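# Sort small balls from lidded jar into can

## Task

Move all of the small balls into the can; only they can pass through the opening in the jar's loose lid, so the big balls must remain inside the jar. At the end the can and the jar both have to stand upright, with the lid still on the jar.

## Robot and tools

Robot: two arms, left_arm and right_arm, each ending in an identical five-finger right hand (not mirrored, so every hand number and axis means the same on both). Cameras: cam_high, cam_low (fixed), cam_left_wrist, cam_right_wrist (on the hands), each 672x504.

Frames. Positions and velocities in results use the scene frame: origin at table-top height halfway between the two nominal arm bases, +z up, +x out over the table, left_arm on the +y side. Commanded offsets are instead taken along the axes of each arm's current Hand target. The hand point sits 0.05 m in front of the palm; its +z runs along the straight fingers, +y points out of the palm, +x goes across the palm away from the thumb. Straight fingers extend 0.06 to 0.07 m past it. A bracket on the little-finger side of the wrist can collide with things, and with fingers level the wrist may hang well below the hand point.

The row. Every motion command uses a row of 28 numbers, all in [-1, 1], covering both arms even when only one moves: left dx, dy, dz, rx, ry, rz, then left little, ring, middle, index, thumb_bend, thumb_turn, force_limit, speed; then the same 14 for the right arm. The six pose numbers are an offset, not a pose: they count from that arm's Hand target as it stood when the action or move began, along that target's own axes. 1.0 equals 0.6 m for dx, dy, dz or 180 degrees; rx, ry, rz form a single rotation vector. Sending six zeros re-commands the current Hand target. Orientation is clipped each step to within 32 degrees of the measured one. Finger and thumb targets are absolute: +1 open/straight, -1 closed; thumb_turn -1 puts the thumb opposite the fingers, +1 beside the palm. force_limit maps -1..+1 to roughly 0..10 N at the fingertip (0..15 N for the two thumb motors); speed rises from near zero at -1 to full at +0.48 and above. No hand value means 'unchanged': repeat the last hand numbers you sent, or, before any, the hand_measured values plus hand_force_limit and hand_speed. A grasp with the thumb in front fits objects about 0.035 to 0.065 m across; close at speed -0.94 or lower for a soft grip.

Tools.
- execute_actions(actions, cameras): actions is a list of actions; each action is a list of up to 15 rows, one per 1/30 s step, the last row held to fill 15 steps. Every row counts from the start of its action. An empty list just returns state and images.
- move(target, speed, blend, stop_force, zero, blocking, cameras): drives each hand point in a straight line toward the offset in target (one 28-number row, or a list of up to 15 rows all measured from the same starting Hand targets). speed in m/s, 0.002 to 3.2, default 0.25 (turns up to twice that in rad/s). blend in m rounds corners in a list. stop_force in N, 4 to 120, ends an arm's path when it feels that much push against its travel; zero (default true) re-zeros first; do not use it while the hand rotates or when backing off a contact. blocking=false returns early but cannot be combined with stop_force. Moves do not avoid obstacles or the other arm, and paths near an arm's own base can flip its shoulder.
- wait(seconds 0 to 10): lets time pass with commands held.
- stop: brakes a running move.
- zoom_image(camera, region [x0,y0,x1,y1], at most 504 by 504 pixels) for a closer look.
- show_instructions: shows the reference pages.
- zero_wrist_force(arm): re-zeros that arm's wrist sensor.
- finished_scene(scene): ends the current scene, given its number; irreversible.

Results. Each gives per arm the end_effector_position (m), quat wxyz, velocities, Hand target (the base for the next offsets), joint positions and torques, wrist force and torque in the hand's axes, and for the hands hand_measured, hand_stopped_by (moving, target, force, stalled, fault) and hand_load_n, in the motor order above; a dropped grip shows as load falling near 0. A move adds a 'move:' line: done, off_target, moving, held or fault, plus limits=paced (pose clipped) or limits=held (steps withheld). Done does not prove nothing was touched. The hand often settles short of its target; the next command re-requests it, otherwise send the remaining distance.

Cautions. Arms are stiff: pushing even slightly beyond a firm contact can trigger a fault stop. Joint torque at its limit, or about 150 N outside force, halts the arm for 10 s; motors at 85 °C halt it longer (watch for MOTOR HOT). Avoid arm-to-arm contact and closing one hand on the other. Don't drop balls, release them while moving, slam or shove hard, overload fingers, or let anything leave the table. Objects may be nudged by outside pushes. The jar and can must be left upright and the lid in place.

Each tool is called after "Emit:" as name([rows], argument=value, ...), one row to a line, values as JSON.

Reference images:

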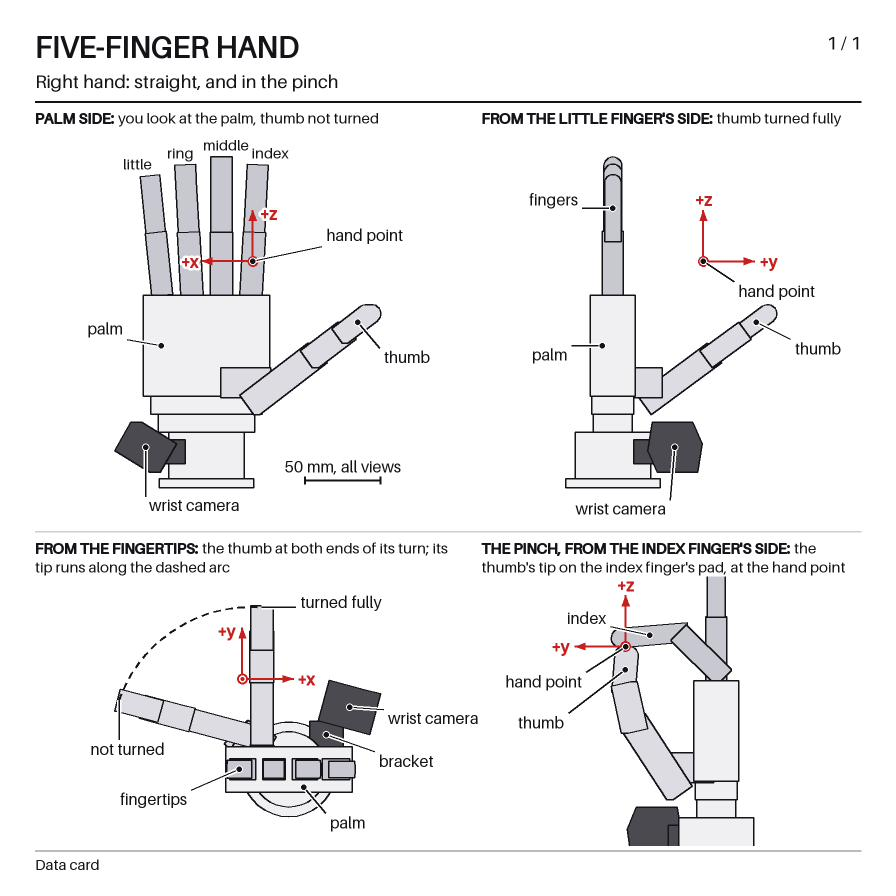

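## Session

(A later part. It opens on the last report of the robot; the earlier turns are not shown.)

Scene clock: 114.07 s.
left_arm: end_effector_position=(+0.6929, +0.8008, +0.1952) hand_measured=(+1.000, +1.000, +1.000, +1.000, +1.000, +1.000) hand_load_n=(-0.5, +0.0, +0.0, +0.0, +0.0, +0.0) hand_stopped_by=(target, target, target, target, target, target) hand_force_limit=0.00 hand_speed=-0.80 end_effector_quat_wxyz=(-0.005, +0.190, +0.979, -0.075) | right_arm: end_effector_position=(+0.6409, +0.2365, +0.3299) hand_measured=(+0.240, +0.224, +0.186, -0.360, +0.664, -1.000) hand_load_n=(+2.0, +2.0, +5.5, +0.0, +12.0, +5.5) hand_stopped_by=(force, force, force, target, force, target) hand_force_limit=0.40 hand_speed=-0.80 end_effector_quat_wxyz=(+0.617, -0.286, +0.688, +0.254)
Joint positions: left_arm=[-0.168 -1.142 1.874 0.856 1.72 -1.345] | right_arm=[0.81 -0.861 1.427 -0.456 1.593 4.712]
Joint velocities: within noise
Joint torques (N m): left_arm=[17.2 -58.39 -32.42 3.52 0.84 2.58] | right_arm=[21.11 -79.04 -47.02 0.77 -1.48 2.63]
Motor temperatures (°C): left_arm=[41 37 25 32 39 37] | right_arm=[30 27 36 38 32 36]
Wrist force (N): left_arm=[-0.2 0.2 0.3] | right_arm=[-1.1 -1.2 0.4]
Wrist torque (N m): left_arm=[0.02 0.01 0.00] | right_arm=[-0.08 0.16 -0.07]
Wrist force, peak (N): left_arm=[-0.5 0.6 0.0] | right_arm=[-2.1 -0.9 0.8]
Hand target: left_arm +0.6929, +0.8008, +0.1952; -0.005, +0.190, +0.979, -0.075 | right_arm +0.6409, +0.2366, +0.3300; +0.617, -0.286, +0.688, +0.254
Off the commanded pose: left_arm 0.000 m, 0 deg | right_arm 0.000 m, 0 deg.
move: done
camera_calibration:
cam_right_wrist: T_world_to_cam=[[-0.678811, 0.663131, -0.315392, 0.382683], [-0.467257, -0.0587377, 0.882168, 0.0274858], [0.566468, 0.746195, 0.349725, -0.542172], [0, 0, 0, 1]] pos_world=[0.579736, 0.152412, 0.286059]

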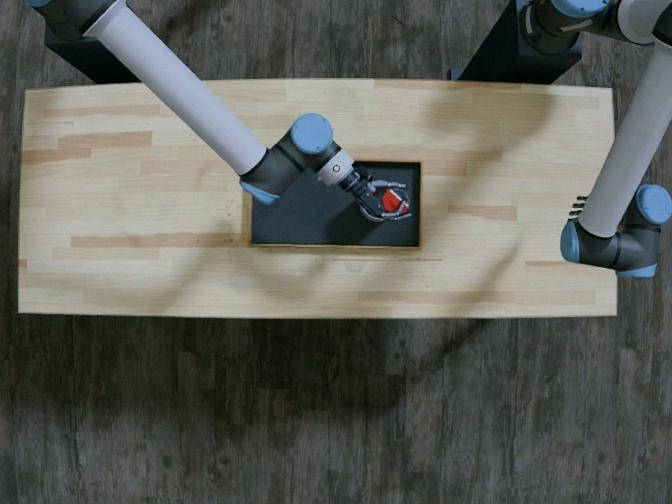

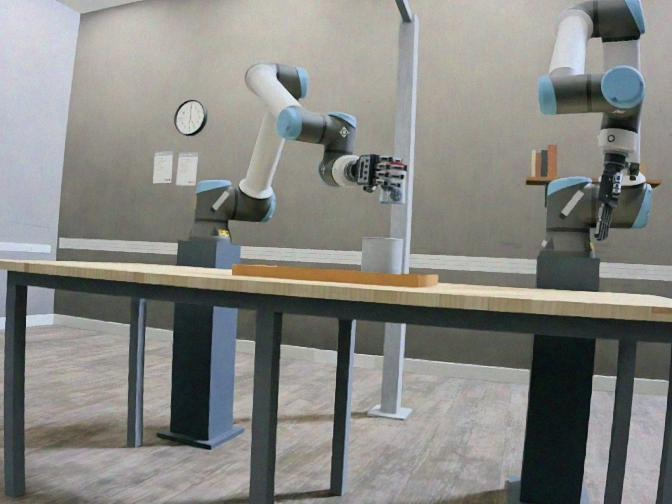

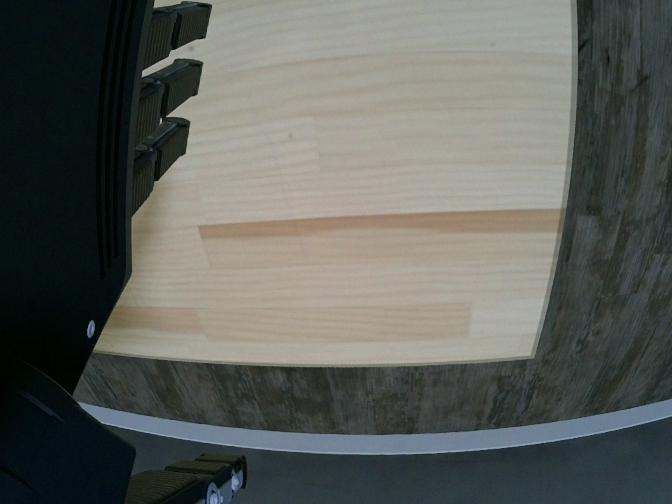

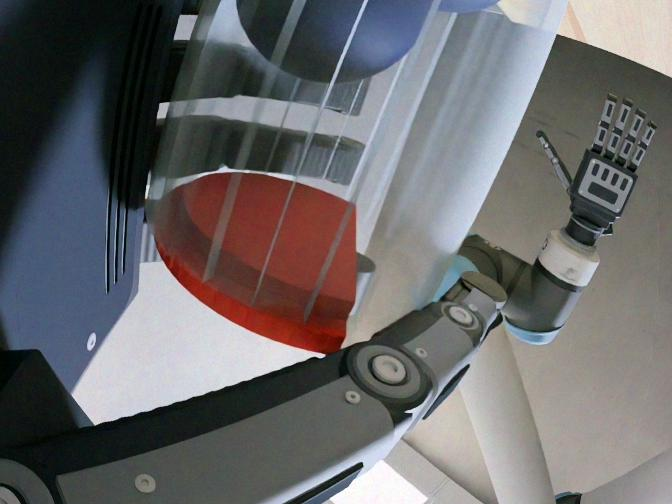

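Emit:
move(target=[0,0,0,0,0,0,1,1,1,1,1,1,0,-0.8,0.2523,-0.329,-0.3282,0.327,0,0.0344,-0.95,-0.95,-0.95,-0.36,-0.95,-1,0.4,-0.8], speed=0.25)

Emit:
zoom_image(camera="cam_high", region=[340, 160, 430, 250])

Emit:
zoom_image(camera="cam_low", region=[260, 170, 360, 270])

Emit:
zoom_image(camera="cam_high", region=[265, 170, 325, 230])

Scene clock: 117.50 s.
left_arm: end_effector_position=(+0.6929, +0.8008, +0.1952) hand_measured=(+1.000, +1.000, +1.000, +1.000, +1.000, +1.000) hand_load_n=(+0.0, +0.0, +0.0, +0.0, +0.0, +0.0) hand_stopped_by=(target, target, target, target, target, target) hand_force_limit=0.00 hand_speed=-0.80 end_effector_quat_wxyz=(-0.005, +0.190, +0.979, -0.075) | right_arm: end_effector_position=(+0.6303, -0.0533, +0.2017) hand_measured=(+0.240, +0.224, +0.186, -0.360, +0.664, -1.000) hand_load_n=(+1.5, +2.0, +5.5, +0.0, +11.5, +5.5) hand_stopped_by=(force, force, force, target, force, target) hand_force_limit=0.40 hand_speed=-0.80 end_effector_quat_wxyz=(+0.664, +0.090, +0.738, -0.085)
Joint positions: left_arm=[-0.168 -1.142 1.874 0.856 1.72 -1.345] | right_arm=[0.898 -0.84 1.693 -0.604 2.702 4.933]
Joint velocities: within noise
Joint torques (N m): left_arm=[14.21 -59.11 -30.17 3.73 1.38 2.38] | right_arm=[21.45 -71.47 -38.22 3.35 2.7 2.22]
Motor temperatures (°C): left_arm=[41 37 25 32 39 37] | right_arm=[30 27 36 38 32 36]
Wrist force (N): left_arm=[0.1 0.3 0.0] | right_arm=[-1.1 -0.9 0.1]
Wrist torque (N m): left_arm=[0.04 -0.04 0.01] | right_arm=[0.00 0.15 0.04]
Wrist force, peak (N): left_arm=[-0.8 0.2 0.1] | right_arm=[-1.6 -1.5 0.1]
Hand target: left_arm +0.6929, +0.8008, +0.1952; -0.005, +0.190, +0.979, -0.075 | right_arm +0.6303, -0.0534, +0.2017; +0.663, +0.090, +0.738, -0.085
Off the commanded pose: left_arm 0.000 m, 0 deg | right_arm 0.000 m, 0 deg.
move: done
camera_calibration:
cam_right_wrist: T_world_to_cam=[[0.222684, 0.921484, -0.318243, -0.0265472], [-0.293554, 0.374669, 0.87946, 0.0328106], [0.929644, -0.10242, 0.353938, -0.550017], [0, 0, 0, 1]] pos_world=[0.526864, -0.0441628, 0.157368]

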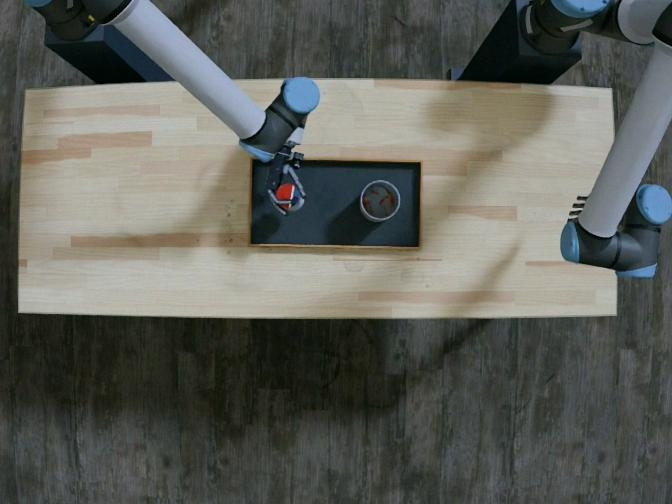

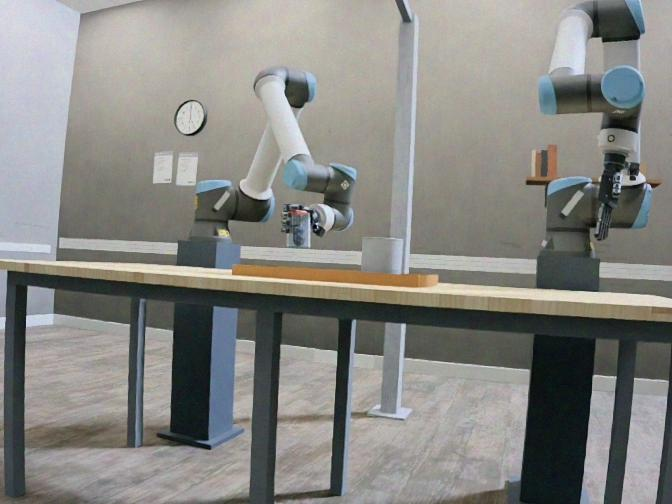

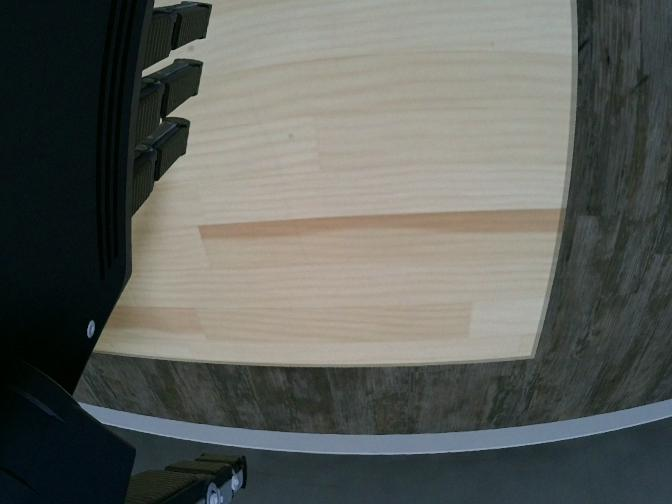

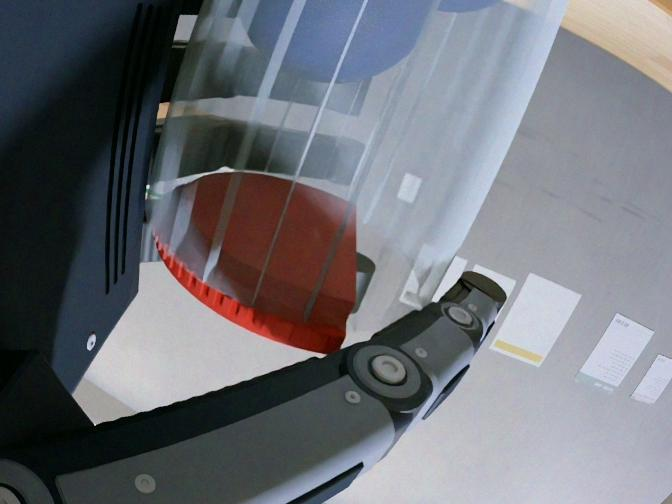

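Scaled by 5.600.

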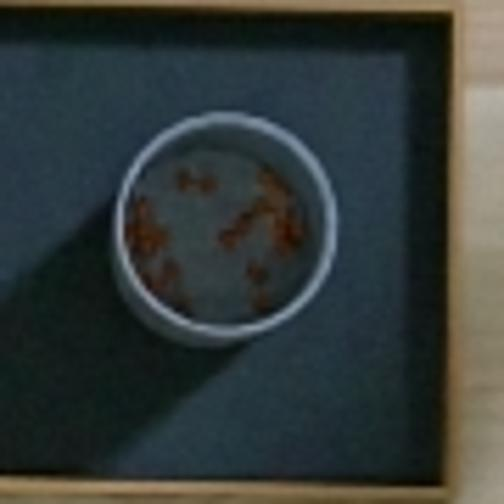

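Scaled by 5.040.

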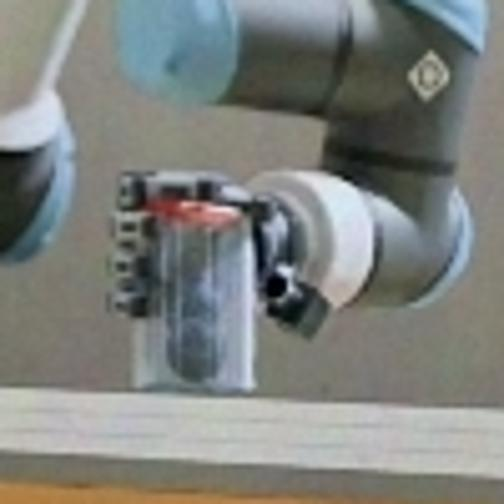

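Scaled by 8.400.

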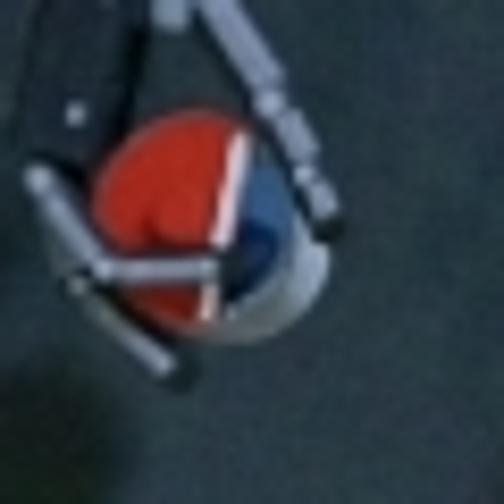

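Emit:
move(target=[0,0,0,0,0,0,1,1,1,1,1,1,0,-0.8,0.1195,0,0.0125,0,0,0,-0.95,-0.95,-0.95,-0.36,-0.95,-1,0.4,-0.8], speed=0.12, cameras=[])

Emit:
move(target=[0,0,0,0,0,0,1,1,1,1,1,1,0,-0.8,0.0331,0,0.0035,0,0,0,-0.95,-0.95,-0.95,-0.36,-0.95,-1,0.4,-0.8], speed=0.012, stop_force=4)

Emit:
zoom_image(camera="cam_low", region=[260, 200, 360, 300])

Scene clock: 119.13 s.
left_arm: end_effector_position=(+0.6929, +0.8008, +0.1952) hand_measured=(+1.000, +1.000, +1.000, +1.000, +1.000, +1.000) hand_load_n=(+0.0, +0.0, +0.0, +0.0, +0.0, +0.0) hand_stopped_by=(target, target, target, target, target, target) hand_force_limit=0.00 hand_speed=-0.80 end_effector_quat_wxyz=(-0.005, +0.190, +0.979, -0.075) | right_arm: end_effector_position=(+0.6300, -0.0538, +0.1298) hand_measured=(+0.240, +0.224, +0.186, -0.360, +0.664, -1.000) hand_load_n=(+2.0, +2.0, +5.5, +0.0, +11.5, +5.5) hand_stopped_by=(force, force, force, target, force, target) hand_force_limit=0.40 hand_speed=-0.80 end_effector_quat_wxyz=(+0.663, +0.090, +0.738, -0.085)
Joint positions: left_arm=[-0.168 -1.142 1.874 0.856 1.72 -1.345] | right_arm=[0.898 -0.748 1.692 -0.695 2.702 4.933]
Joint velocities: within noise
Joint torques (N m): left_arm=[15.04 -60.58 -31.27 3.32 1.43 3.14] | right_arm=[-12.19 -74.04 -33.62 -3.96 -1.04 -2.28]
Motor temperatures (°C): left_arm=[41 37 25 32 39 37] | right_arm=[30 27 36 38 32 36]
Wrist force (N): left_arm=[0.3 0.0 0.1] | right_arm=[-0.6 -0.5 0.1]
Wrist torque (N m): left_arm=[0.00 -0.05 0.02] | right_arm=[0.06 0.10 0.05]
Wrist force, peak (N): left_arm=[-0.9 0.3 0.3] | right_arm=[-2.0 -1.1 -0.2]
Hand target: left_arm +0.6929, +0.8008, +0.1952; -0.005, +0.190, +0.979, -0.075 | right_arm +0.6301, -0.0538, +0.1296; +0.663, +0.090, +0.738, -0.085
Off the commanded pose: left_arm 0.000 m, 0 deg | right_arm 0.000 m, 0 deg.
move: done
No camera images: "cameras" was empty.

Scene clock: 121.27 s.
left_arm: end_effector_position=(+0.6929, +0.8008, +0.1952) hand_measured=(+1.000, +1.000, +1.000, +1.000, +1.000, +1.000) hand_load_n=(+0.0, +0.0, +0.0, +0.0, +0.0, +0.0) hand_stopped_by=(target, target, target, target, target, target) hand_force_limit=0.00 hand_speed=-0.80 end_effector_quat_wxyz=(-0.005, +0.190, +0.979, -0.075) | right_arm: end_effector_position=(+0.6301, -0.0539, +0.1190) hand_measured=(+0.240, +0.224, +0.186, -0.360, +0.664, -1.000) hand_load_n=(+1.5, +2.0, +5.5, +0.0, +11.5, +6.5) hand_stopped_by=(force, force, force, target, force, target) hand_force_limit=0.40 hand_speed=-0.80 end_effector_quat_wxyz=(+0.663, +0.090, +0.738, -0.085)
Joint positions: left_arm=[-0.168 -1.142 1.874 0.856 1.72 -1.345] | right_arm=[0.898 -0.733 1.691 -0.708 2.702 4.933]
Joint velocities: within noise
Joint torques (N m): left_arm=[16.54 -60.96 -30.72 3.47 1.43 3.33] | right_arm=[-9.9 -110.14 -18.32 3.43 -1.29 -2.35]
Motor temperatures (°C): left_arm=[41 37 25 32 39 37] | right_arm=[30 27 36 38 32 36]
Wrist force (N): left_arm=[0.3 0.4 0.3] | right_arm=[-5.0 -0.4 0.1]
Wrist torque (N m): left_arm=[0.04 -0.06 0.03] | right_arm=[-0.03 0.08 -0.03]
Wrist force, peak (N): left_arm=[0.0 0.9 0.1] | right_arm=[-10.9 -0.1 -0.3]
Hand target: left_arm +0.6929, +0.8008, +0.1952; -0.005, +0.190, +0.979, -0.075 | right_arm +0.6301, -0.0539, +0.1190; +0.663, +0.090, +0.738, -0.085 (not the last commanded pose)
Off the commanded pose: left_arm 0.000 m, 0 deg | right_arm 0.009 m, 0 deg.
move: contact (right_arm)
camera_calibration:
cam_right_wrist: T_world_to_cam=[[0.223006, 0.921437, -0.318153, -0.0525616], [-0.293325, 0.374675, 0.879533, 0.105574], [0.929639, -0.102819, 0.353836, -0.520712], [0, 0, 0, 1]] pos_world=[0.526763, -0.0446631, 0.0746676]

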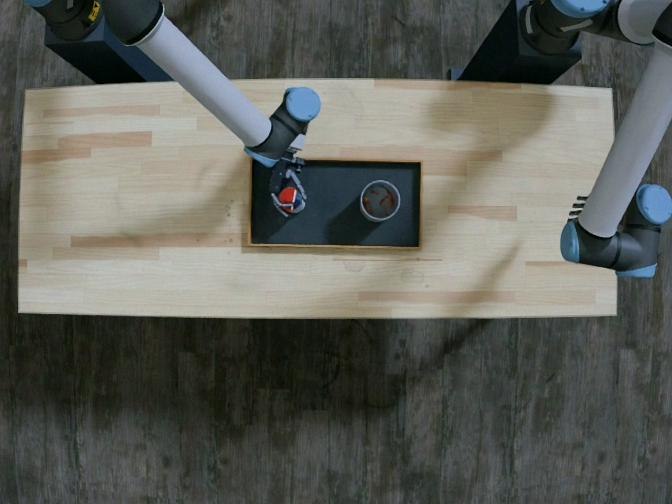

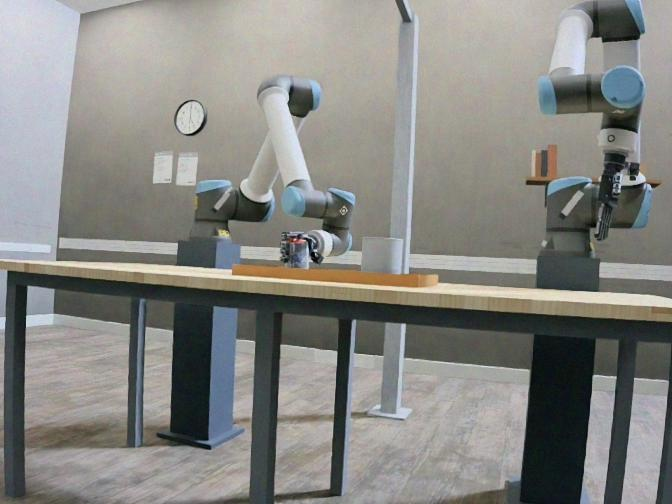

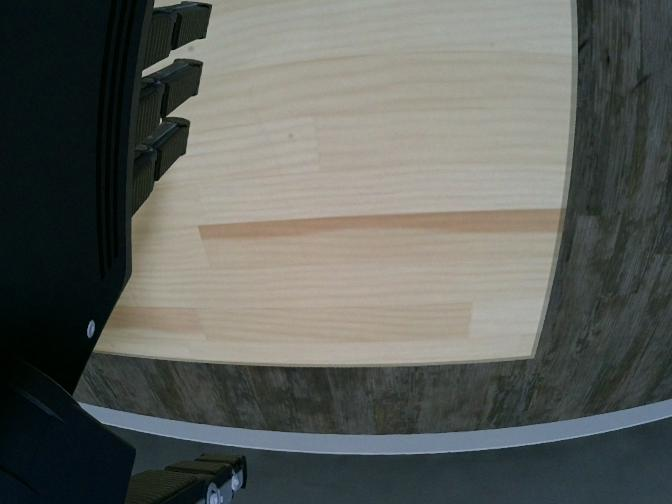

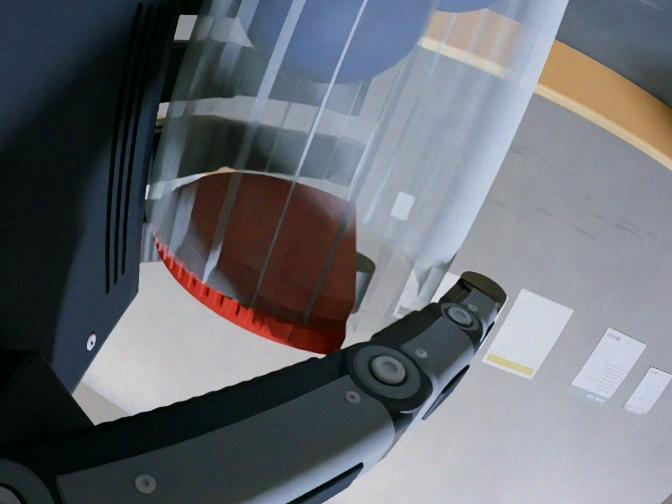

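Scaled by 5.040.

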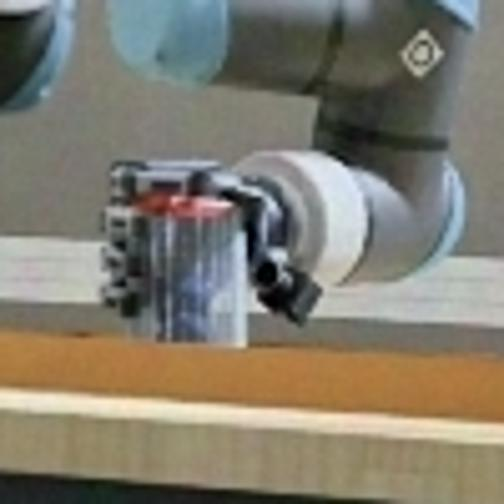

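Emit:
move(target=[0,0,0,0,0,0,1,1,1,1,1,1,0,-0.8,0,0,0,0,0,0,0.4,0.4,0.4,-0.36,0.8,-1,0.4,-0.85], cameras=[])

Emit:
move(target=[0,0,0,0,0,0,1,1,1,1,1,1,0,-0.8,0,0,0,0,0,0,1,1,1,-0.36,1,-1,0.4,-0.5])

Emit:
zoom_image(camera="cam_high", region=[265, 170, 325, 230])

Scene clock: 122.53 s.
left_arm: end_effector_position=(+0.6929, +0.8008, +0.1952) hand_measured=(+1.000, +1.000, +1.000, +1.000, +1.000, +1.000) hand_load_n=(+0.0, +0.0, +0.0, +0.0, +0.0, +0.0) hand_stopped_by=(target, target, target, target, target, target) hand_force_limit=0.00 hand_speed=-0.80 end_effector_quat_wxyz=(-0.005, +0.190, +0.979, -0.075) | right_arm: end_effector_position=(+0.6301, -0.0539, +0.1190) hand_measured=(+0.400, +0.400, +0.400, -0.360, +0.800, -1.000) hand_load_n=(+0.0, +0.0, +0.0, +0.0, +0.0, +0.0) hand_stopped_by=(target, target, target, target, target, target) hand_force_limit=0.40 hand_speed=-0.85 end_effector_quat_wxyz=(+0.663, +0.090, +0.738, -0.085)
Joint positions: left_arm=[-0.168 -1.142 1.874 0.856 1.72 -1.345] | right_arm=[0.898 -0.733 1.691 -0.708 2.702 4.933]
Joint velocities: within noise
Joint torques (N m): left_arm=[15.69 -58.67 -32.89 3.69 1.04 2.46] | right_arm=[-3.48 -110.11 -20.46 2.17 -1.51 -1.71]
Motor temperatures (°C): left_arm=[41 37 25 32 39 37] | right_arm=[30 27 36 38 32 36]
Wrist force (N): left_arm=[0.0 0.4 -0.2] | right_arm=[-2.4 -0.8 0.1]
Wrist torque (N m): left_arm=[0.07 0.00 0.02] | right_arm=[0.02 0.14 0.02]
Wrist force, peak (N): left_arm=[-0.3 0.8 0.2] | right_arm=[-5.2 0.0 -0.3]
Hand target: left_arm +0.6929, +0.8008, +0.1952; -0.005, +0.190, +0.979, -0.075 | right_arm +0.6301, -0.0539, +0.1190; +0.663, +0.090, +0.738, -0.085
Off the commanded pose: left_arm 0.000 m, 0 deg | right_arm 0.000 m, 0 deg.
move: done
No camera images: "cameras" was empty.

Scene clock: 123.27 s.
left_arm: end_effector_position=(+0.6929, +0.8008, +0.1952) hand_measured=(+1.000, +1.000, +1.000, +1.000, +1.000, +1.000) hand_load_n=(+0.0, +0.0, +0.0, +0.0, +0.0, +0.0) hand_stopped_by=(target, target, target, target, target, target) hand_force_limit=0.00 hand_speed=-0.80 end_effector_quat_wxyz=(-0.005, +0.190, +0.979, -0.075) | right_arm: end_effector_position=(+0.6301, -0.0539, +0.1190) hand_measured=(+1.000, +1.000, +1.000, -0.360, +1.000, -1.000) hand_load_n=(+0.0, +0.0, +0.0, +0.0, +0.0, -0.5) hand_stopped_by=(target, target, target, target, target, target) hand_force_limit=0.40 hand_speed=-0.50 end_effector_quat_wxyz=(+0.663, +0.090, +0.738, -0.085)
Joint positions: left_arm=[-0.168 -1.142 1.874 0.856 1.72 -1.345] | right_arm=[0.898 -0.733 1.691 -0.708 2.702 4.933]
Joint velocities: within noise
Joint torques (N m): left_arm=[15.08 -57.88 -31.62 3.11 1.13 2.91] | right_arm=[-0.95 -107.69 -23.21 1.53 -0.72 -1.71]
Motor temperatures (°C): left_arm=[41 37 25 32 39 37] | right_arm=[30 27 36 38 32 36]
Wrist force (N): left_arm=[0.2 0.3 0.0] | right_arm=[-2.5 -0.9 -0.3]
Wrist torque (N m): left_arm=[0.04 -0.03 0.02] | right_arm=[0.03 0.16 0.02]
Wrist force, peak (N): left_arm=[0.1 -0.7 0.0] | right_arm=[-2.8 -0.9 0.0]
Hand target: left_arm +0.6929, +0.8008, +0.1952; -0.005, +0.190, +0.979, -0.075 | right_arm +0.6301, -0.0539, +0.1190; +0.663, +0.090, +0.738, -0.085
Off the commanded pose: left_arm 0.000 m, 0 deg | right_arm 0.000 m, 0 deg.
move: done
camera_calibration:
cam_right_wrist: T_world_to_cam=[[0.223006, 0.921437, -0.318153, -0.0525616], [-0.293325, 0.374675, 0.879533, 0.105574], [0.929639, -0.102819, 0.353836, -0.520712], [0, 0, 0, 1]] pos_world=[0.526763, -0.0446631, 0.0746676]

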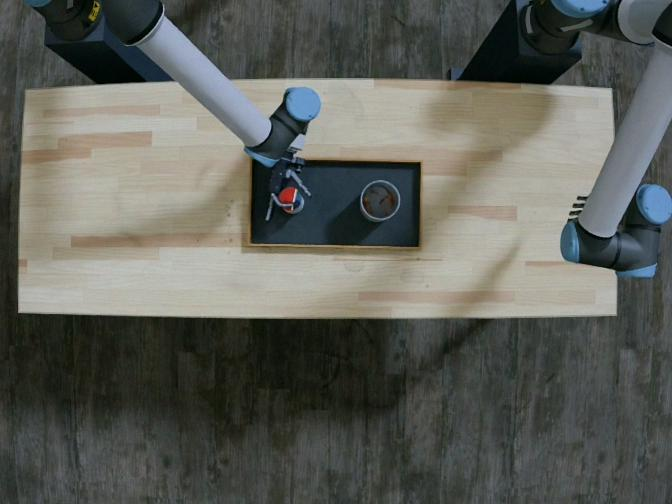

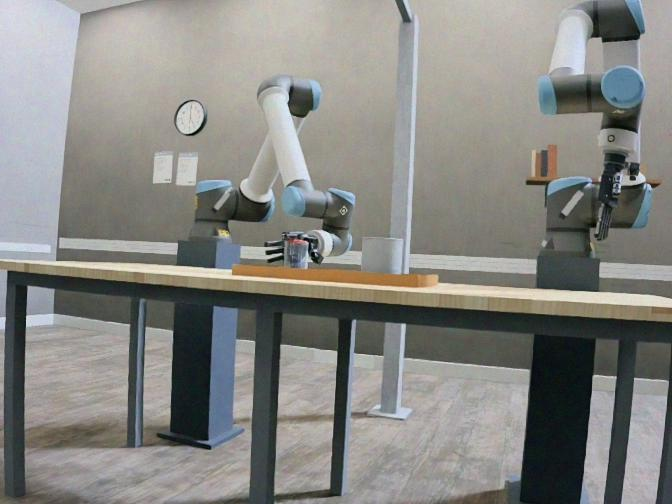

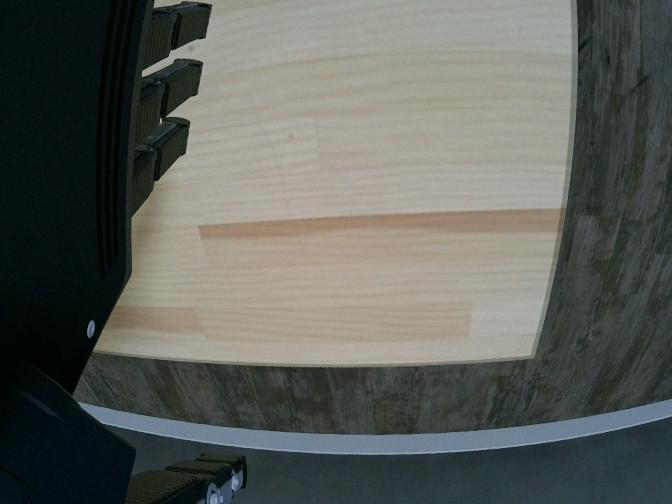

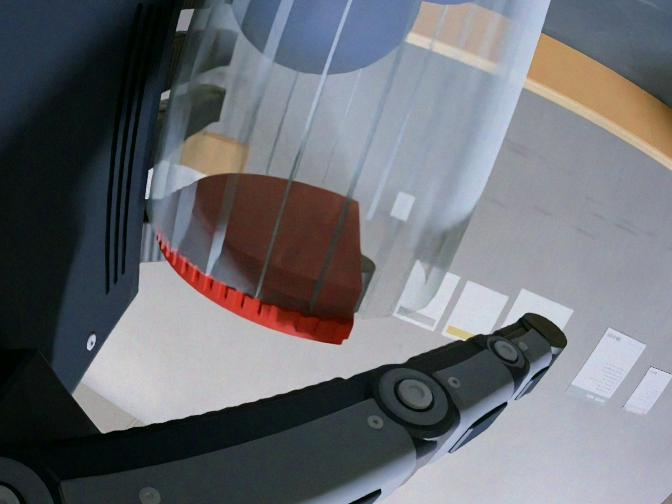

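Scaled by 8.400.

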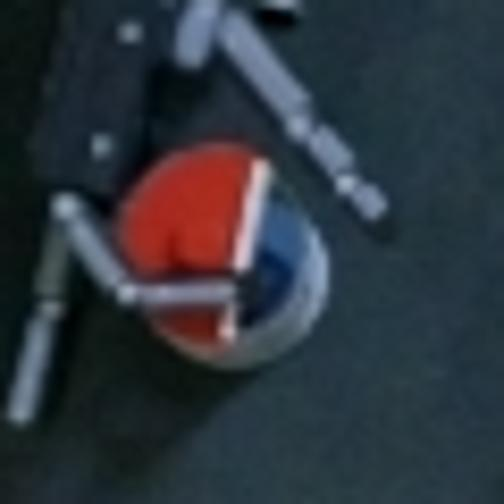

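Emit:
move([
  [0,0,0,0,0,0,1,1,1,1,1,1,0,-0.8,0,-0.0075,0,0,0,0,1,1,1,-0.36,1,-1,0.4,-0.5],
  [0,0,0,0,0,0,1,1,1,1,1,1,0,-0.8,-0.058,-0.0075,-0.0061,0,0,0,1,1,1,-0.36,1,-1,0.4,-0.5],
], speed=0.04, cameras=["cam_high", "cam_right_wrist"])

Emit:
move(target=[0,0,0,0,0,0,1,1,1,1,1,1,0,-0.8,-0.05,0,-0.26,0,0,0,1,1,1,-0.36,1,-1,0.4,-0.5], speed=0.15)

Emit:
zoom_image(camera="cam_high", region=[265, 170, 325, 230])

Emit:
zoom_image(camera="cam_low", region=[260, 210, 430, 300])

Emit:
zoom_image(camera="cam_right_wrist", region=[260, 0, 560, 200])

Scene clock: 125.33 s.
left_arm: end_effector_position=(+0.6929, +0.8008, +0.1952) hand_measured=(+1.000, +1.000, +1.000, +1.000, +1.000, +1.000) hand_load_n=(+0.0, +0.0, +0.0, +0.0, +0.0, +0.0) hand_stopped_by=(target, target, target, target, target, target) hand_force_limit=0.00 hand_speed=-0.80 end_effector_quat_wxyz=(-0.005, +0.190, +0.979, -0.075) | right_arm: end_effector_position=(+0.6291, -0.0581, +0.1538) hand_measured=(+1.000, +1.000, +1.000, -0.360, +1.000, -1.000) hand_load_n=(+0.0, +0.0, +0.0, +0.0, +0.0, +0.0) hand_stopped_by=(target, target, target, target, target, target) hand_force_limit=0.40 hand_speed=-0.50 end_effector_quat_wxyz=(+0.663, +0.090, +0.738, -0.085)
Joint positions: left_arm=[-0.168 -1.142 1.874 0.856 1.72 -1.345] | right_arm=[0.895 -0.784 1.705 -0.672 2.7 4.932]
Joint velocities: within noise
Joint torques (N m): left_arm=[15.49 -55.85 -32.82 3.69 1.71 2.91] | right_arm=[-6.1 -111.38 -20.02 2.82 0.28 2.24]
Motor temperatures (°C): left_arm=[41 37 25 32 39 37] | right_arm=[30 27 36 38 31 36]
Wrist force (N): left_arm=[0.1 0.0 0.4] | right_arm=[-2.0 -0.8 -0.5]
Wrist torque (N m): left_arm=[-0.03 -0.03 0.02] | right_arm=[0.06 0.13 0.04]
Wrist force, peak (N): left_arm=[-0.8 0.3 0.0] | right_arm=[-2.8 -0.9 0.0]
Hand target: left_arm +0.6929, +0.8008, +0.1952; -0.005, +0.190, +0.979, -0.075 | right_arm +0.6291, -0.0580, +0.1540; +0.663, +0.090, +0.738, -0.085
Off the commanded pose: left_arm 0.000 m, 0 deg | right_arm 0.000 m, 0 deg.
move: done
camera_calibration:
cam_right_wrist: T_world_to_cam=[[0.222949, 0.921412, -0.318267, -0.0373331], [-0.293339, 0.374765, 0.87949, 0.0762336], [0.929648, -0.102721, 0.35384, -0.532435], [0, 0, 0, 1]] pos_world=[0.525663, -0.0488628, 0.109468]
Images, in order (width x height): cam_high 672x504, cam_right_wrist 672x504.

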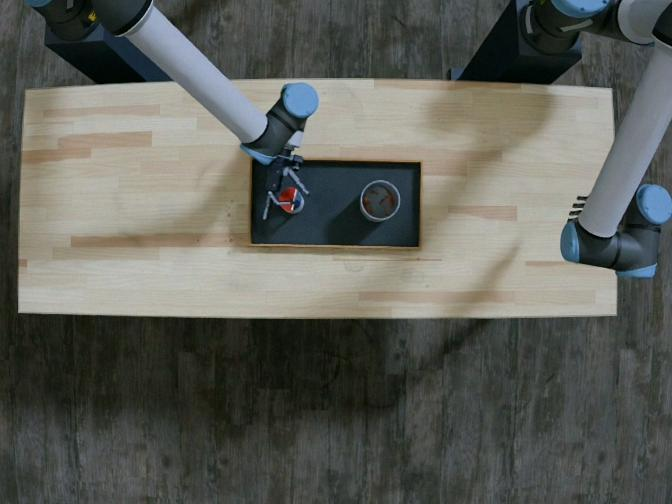

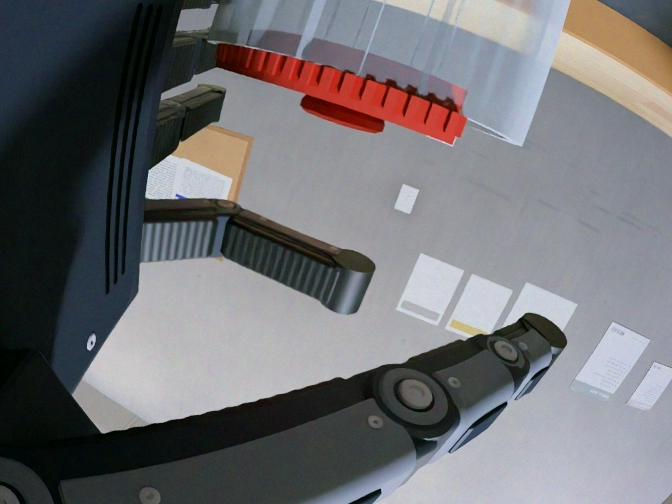

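Scene clock: 127.23 s.
left_arm: end_effector_position=(+0.6929, +0.8008, +0.1952) hand_measured=(+1.000, +1.000, +1.000, +1.000, +1.000, +1.000) hand_load_n=(+0.0, +0.0, +0.0, +0.0, +0.0, +0.0) hand_stopped_by=(target, target, target, target, target, target) hand_force_limit=0.00 hand_speed=-0.80 end_effector_quat_wxyz=(-0.005, +0.190, +0.979, -0.075) | right_arm: end_effector_position=(+0.4818, -0.0204, +0.2003) hand_measured=(+1.000, +1.000, +1.000, -0.360, +1.000, -1.000) hand_load_n=(+0.0, +0.0, +0.0, +0.0, +0.0, +0.0) hand_stopped_by=(target, target, target, target, target, target) hand_force_limit=0.40 hand_speed=-0.50 end_effector_quat_wxyz=(+0.664, +0.090, +0.738, -0.085)
Joint positions: left_arm=[-0.168 -1.142 1.874 0.856 1.72 -1.345] | right_arm=[1.089 -0.83 1.696 -0.442 2.884 5.118]
Joint velocities: within noise
Joint torques (N m): left_arm=[14.73 -59.95 -32.5 3.17 1.31 2.81] | right_arm=[19.2 -65.42 -35.9 4.04 2.63 2.53]
Motor temperatures (°C): left_arm=[41 37 25 32 39 37] | right_arm=[30 27 36 38 31 36]
Wrist force (N): left_arm=[0.2 0.0 0.2] | right_arm=[-2.6 -1.3 -0.3]
Wrist torque (N m): left_arm=[-0.01 -0.04 0.01] | right_arm=[0.03 0.20 -0.03]
Wrist force, peak (N): left_arm=[-0.1 -0.6 0.3] | right_arm=[-2.8 -1.1 -1.2]
Hand target: left_arm +0.6929, +0.8008, +0.1952; -0.005, +0.190, +0.979, -0.075 | right_arm +0.4818, -0.0204, +0.2003; +0.663, +0.090, +0.738, -0.085
Off the commanded pose: left_arm 0.000 m, 0 deg | right_arm 0.000 m, 0 deg.
move: done
camera_calibration:
cam_right_wrist: T_world_to_cam=[[0.222946, 0.921448, -0.318163, -0.0243755], [-0.293445, 0.374676, 0.879493, -0.0218946], [0.929616, -0.102717, 0.353927, -0.408183], [0, 0, 0, 1]] pos_world=[0.378463, -0.011263, 0.155968]

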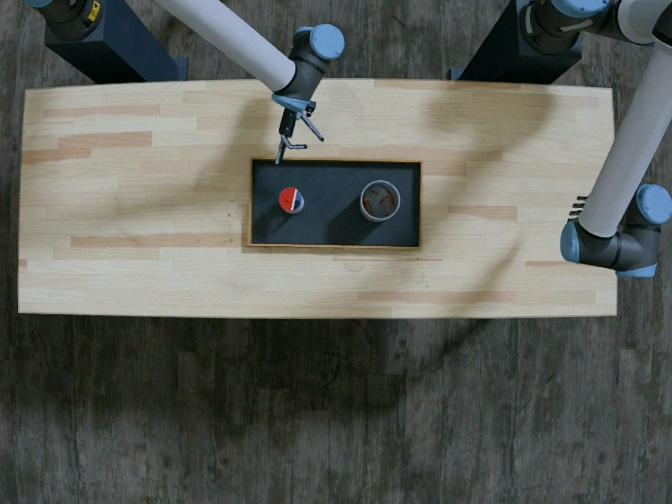

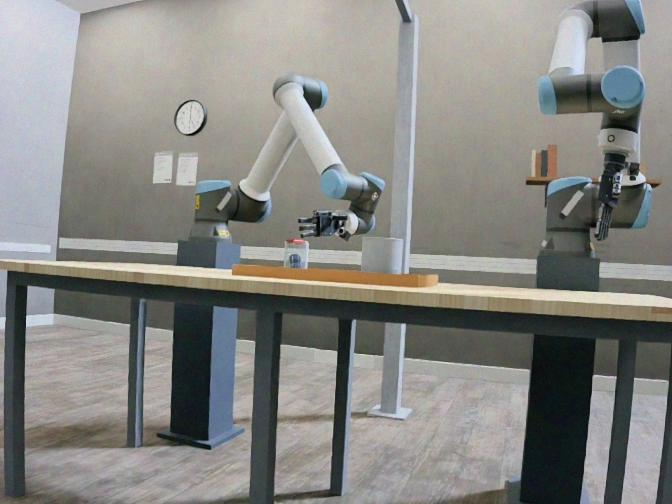

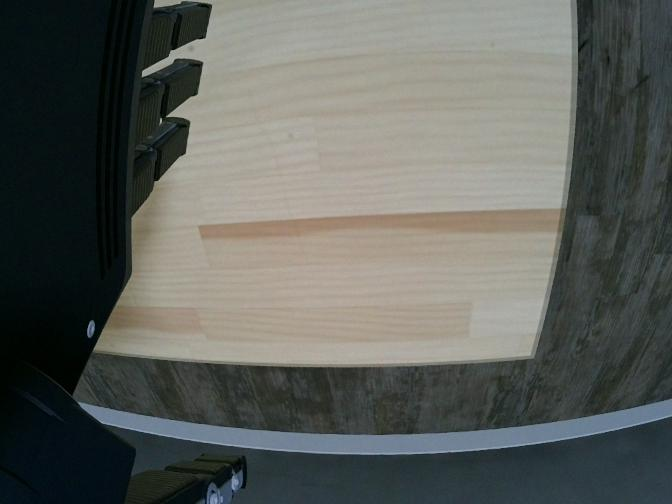

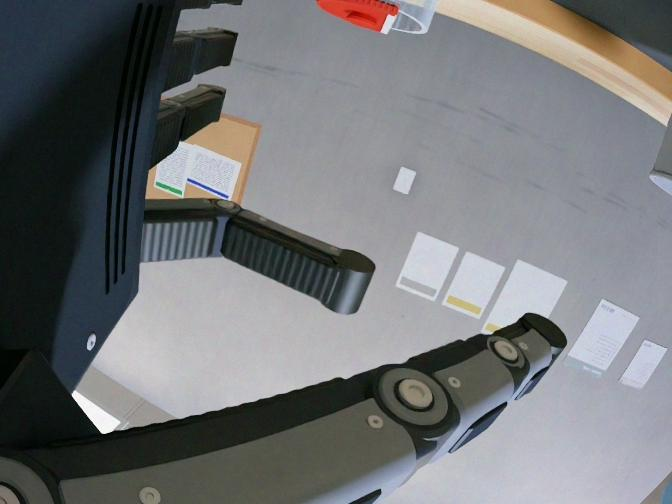

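Scaled by 8.400.

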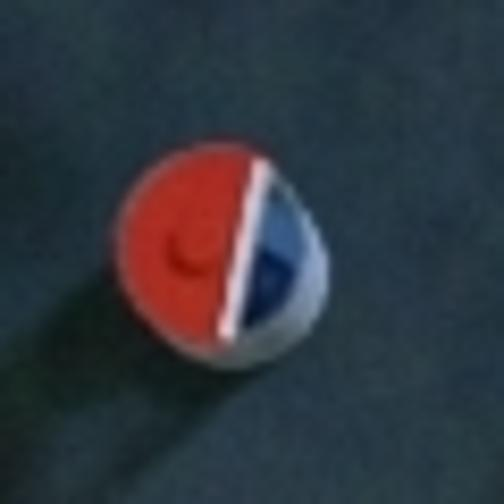

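Scaled by 2.965.

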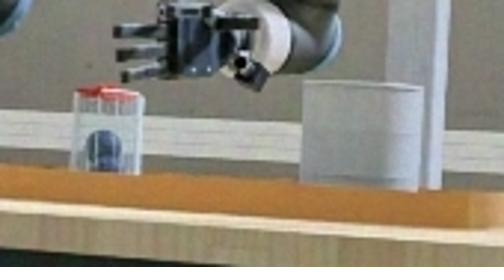

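Scaled by 1.680 from the camera's 672x504 image, which has a finer 960x720 frame.

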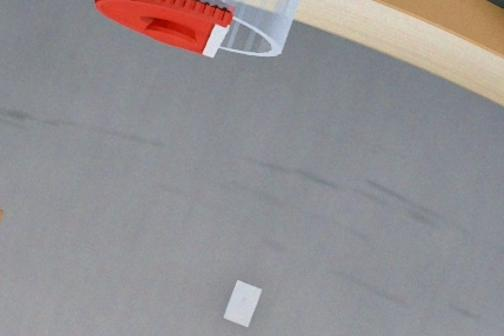

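Emit:
move(target=[0,0,0,0,0,0,1,1,1,1,1,1,0,-0.8,-0.117,0,-0.1,0,0,-0.99,1,1,1,1,1,1,0.4,-0.5], speed=0.6, cameras=["cam_high", "cam_right_wrist"])

Emit:
zoom_image(camera="cam_right_wrist", region=[160, 270, 360, 470])

Scene clock: 131.70 s.
left_arm: end_effector_position=(+0.6929, +0.8008, +0.1952) hand_measured=(+1.000, +1.000, +1.000, +1.000, +1.000, +1.000) hand_load_n=(+0.0, +0.0, +0.0, +0.0, +0.0, +0.0) hand_stopped_by=(target, target, target, target, target, target) hand_force_limit=0.00 hand_speed=-0.80 end_effector_quat_wxyz=(-0.005, +0.190, +0.979, -0.075) | right_arm: end_effector_position=(+0.4312, -0.0071, +0.2764) hand_measured=(+1.000, +1.000, +1.000, +1.000, +1.000, +1.000) hand_load_n=(-0.5, +0.0, +0.0, +0.0, +0.0, +0.0) hand_stopped_by=(target, target, target, target, target, target) hand_force_limit=0.40 hand_speed=-0.50 end_effector_quat_wxyz=(+0.075, +0.737, -0.102, +0.664) end_effector_velocity=(+0.000, +0.000, +0.000) end_effector_angular_velocity=(+0.003, -0.002, +0.000)
Joint positions: left_arm=[-0.168 -1.142 1.874 0.856 1.72 -1.345] | right_arm=[1.174 -0.782 1.309 0.094 2.958 2.209]
Joint velocities: left_arm=[within noise] | right_arm=[0 -0.001 0.001 -0.005 0.001 -0.001]
Joint torques (N m): left_arm=[17.5 -58.48 -33.89 3.15 1.74 3.01] | right_arm=[20.69 -118.59 -29.44 -1.74 -0.85 -2.49]
Motor temperatures (°C): left_arm=[41 37 25 32 39 37] | right_arm=[30 27 36 38 31 36]
Wrist force (N): left_arm=[0.1 0.3 0.3] | right_arm=[-0.3 -0.3 1.2]
Wrist torque (N m): left_arm=[0.02 -0.03 0.02] | right_arm=[-0.06 0.10 -0.36]
Wrist force, peak (N): left_arm=[-0.1 -0.2 0.8] | right_arm=[-1.9 -2.5 -0.2]
Hand target: left_arm +0.6929, +0.8008, +0.1952; -0.005, +0.190, +0.979, -0.075 | right_arm +0.4312, -0.0071, +0.2764; +0.075, +0.736, -0.102, +0.665
Off the commanded pose: left_arm 0.000 m, 0 deg | right_arm 0.000 m, 0 deg.
move: done
camera_calibration:
cam_right_wrist: T_world_to_cam=[[-0.18567, -0.940807, 0.283565, -0.00449296], [-0.602099, -0.11913, -0.789484, 0.482178], [0.776533, -0.317318, -0.54434, -0.0738634], [0, 0, 0, 1]] pos_world=[0.346842, 0.0297766, 0.341739]
Images, in order (width x height): cam_high 672x504, cam_right_wrist 672x504.

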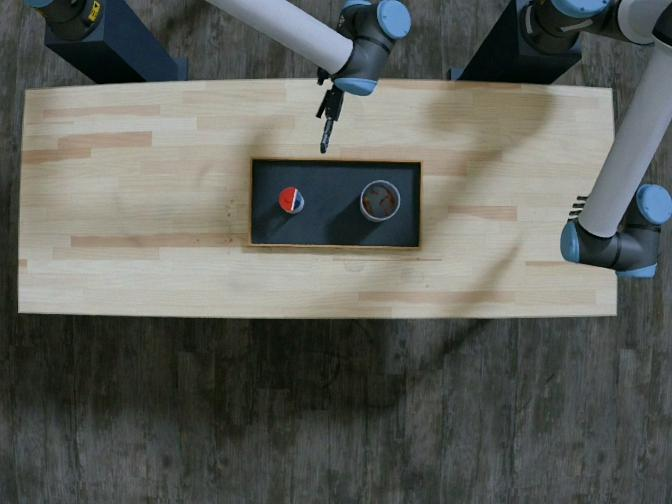

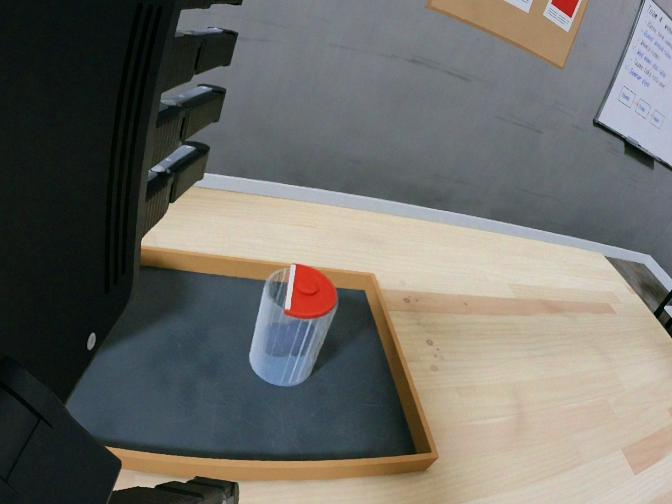

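Scaled by 2.520 from the camera's 672x504 image, which has a finer 960x720 frame.

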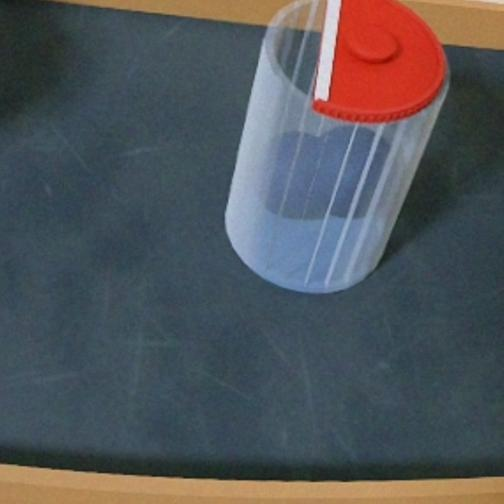

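Emit:
finished_scene(scene=1)

The scene is finished: the task was done.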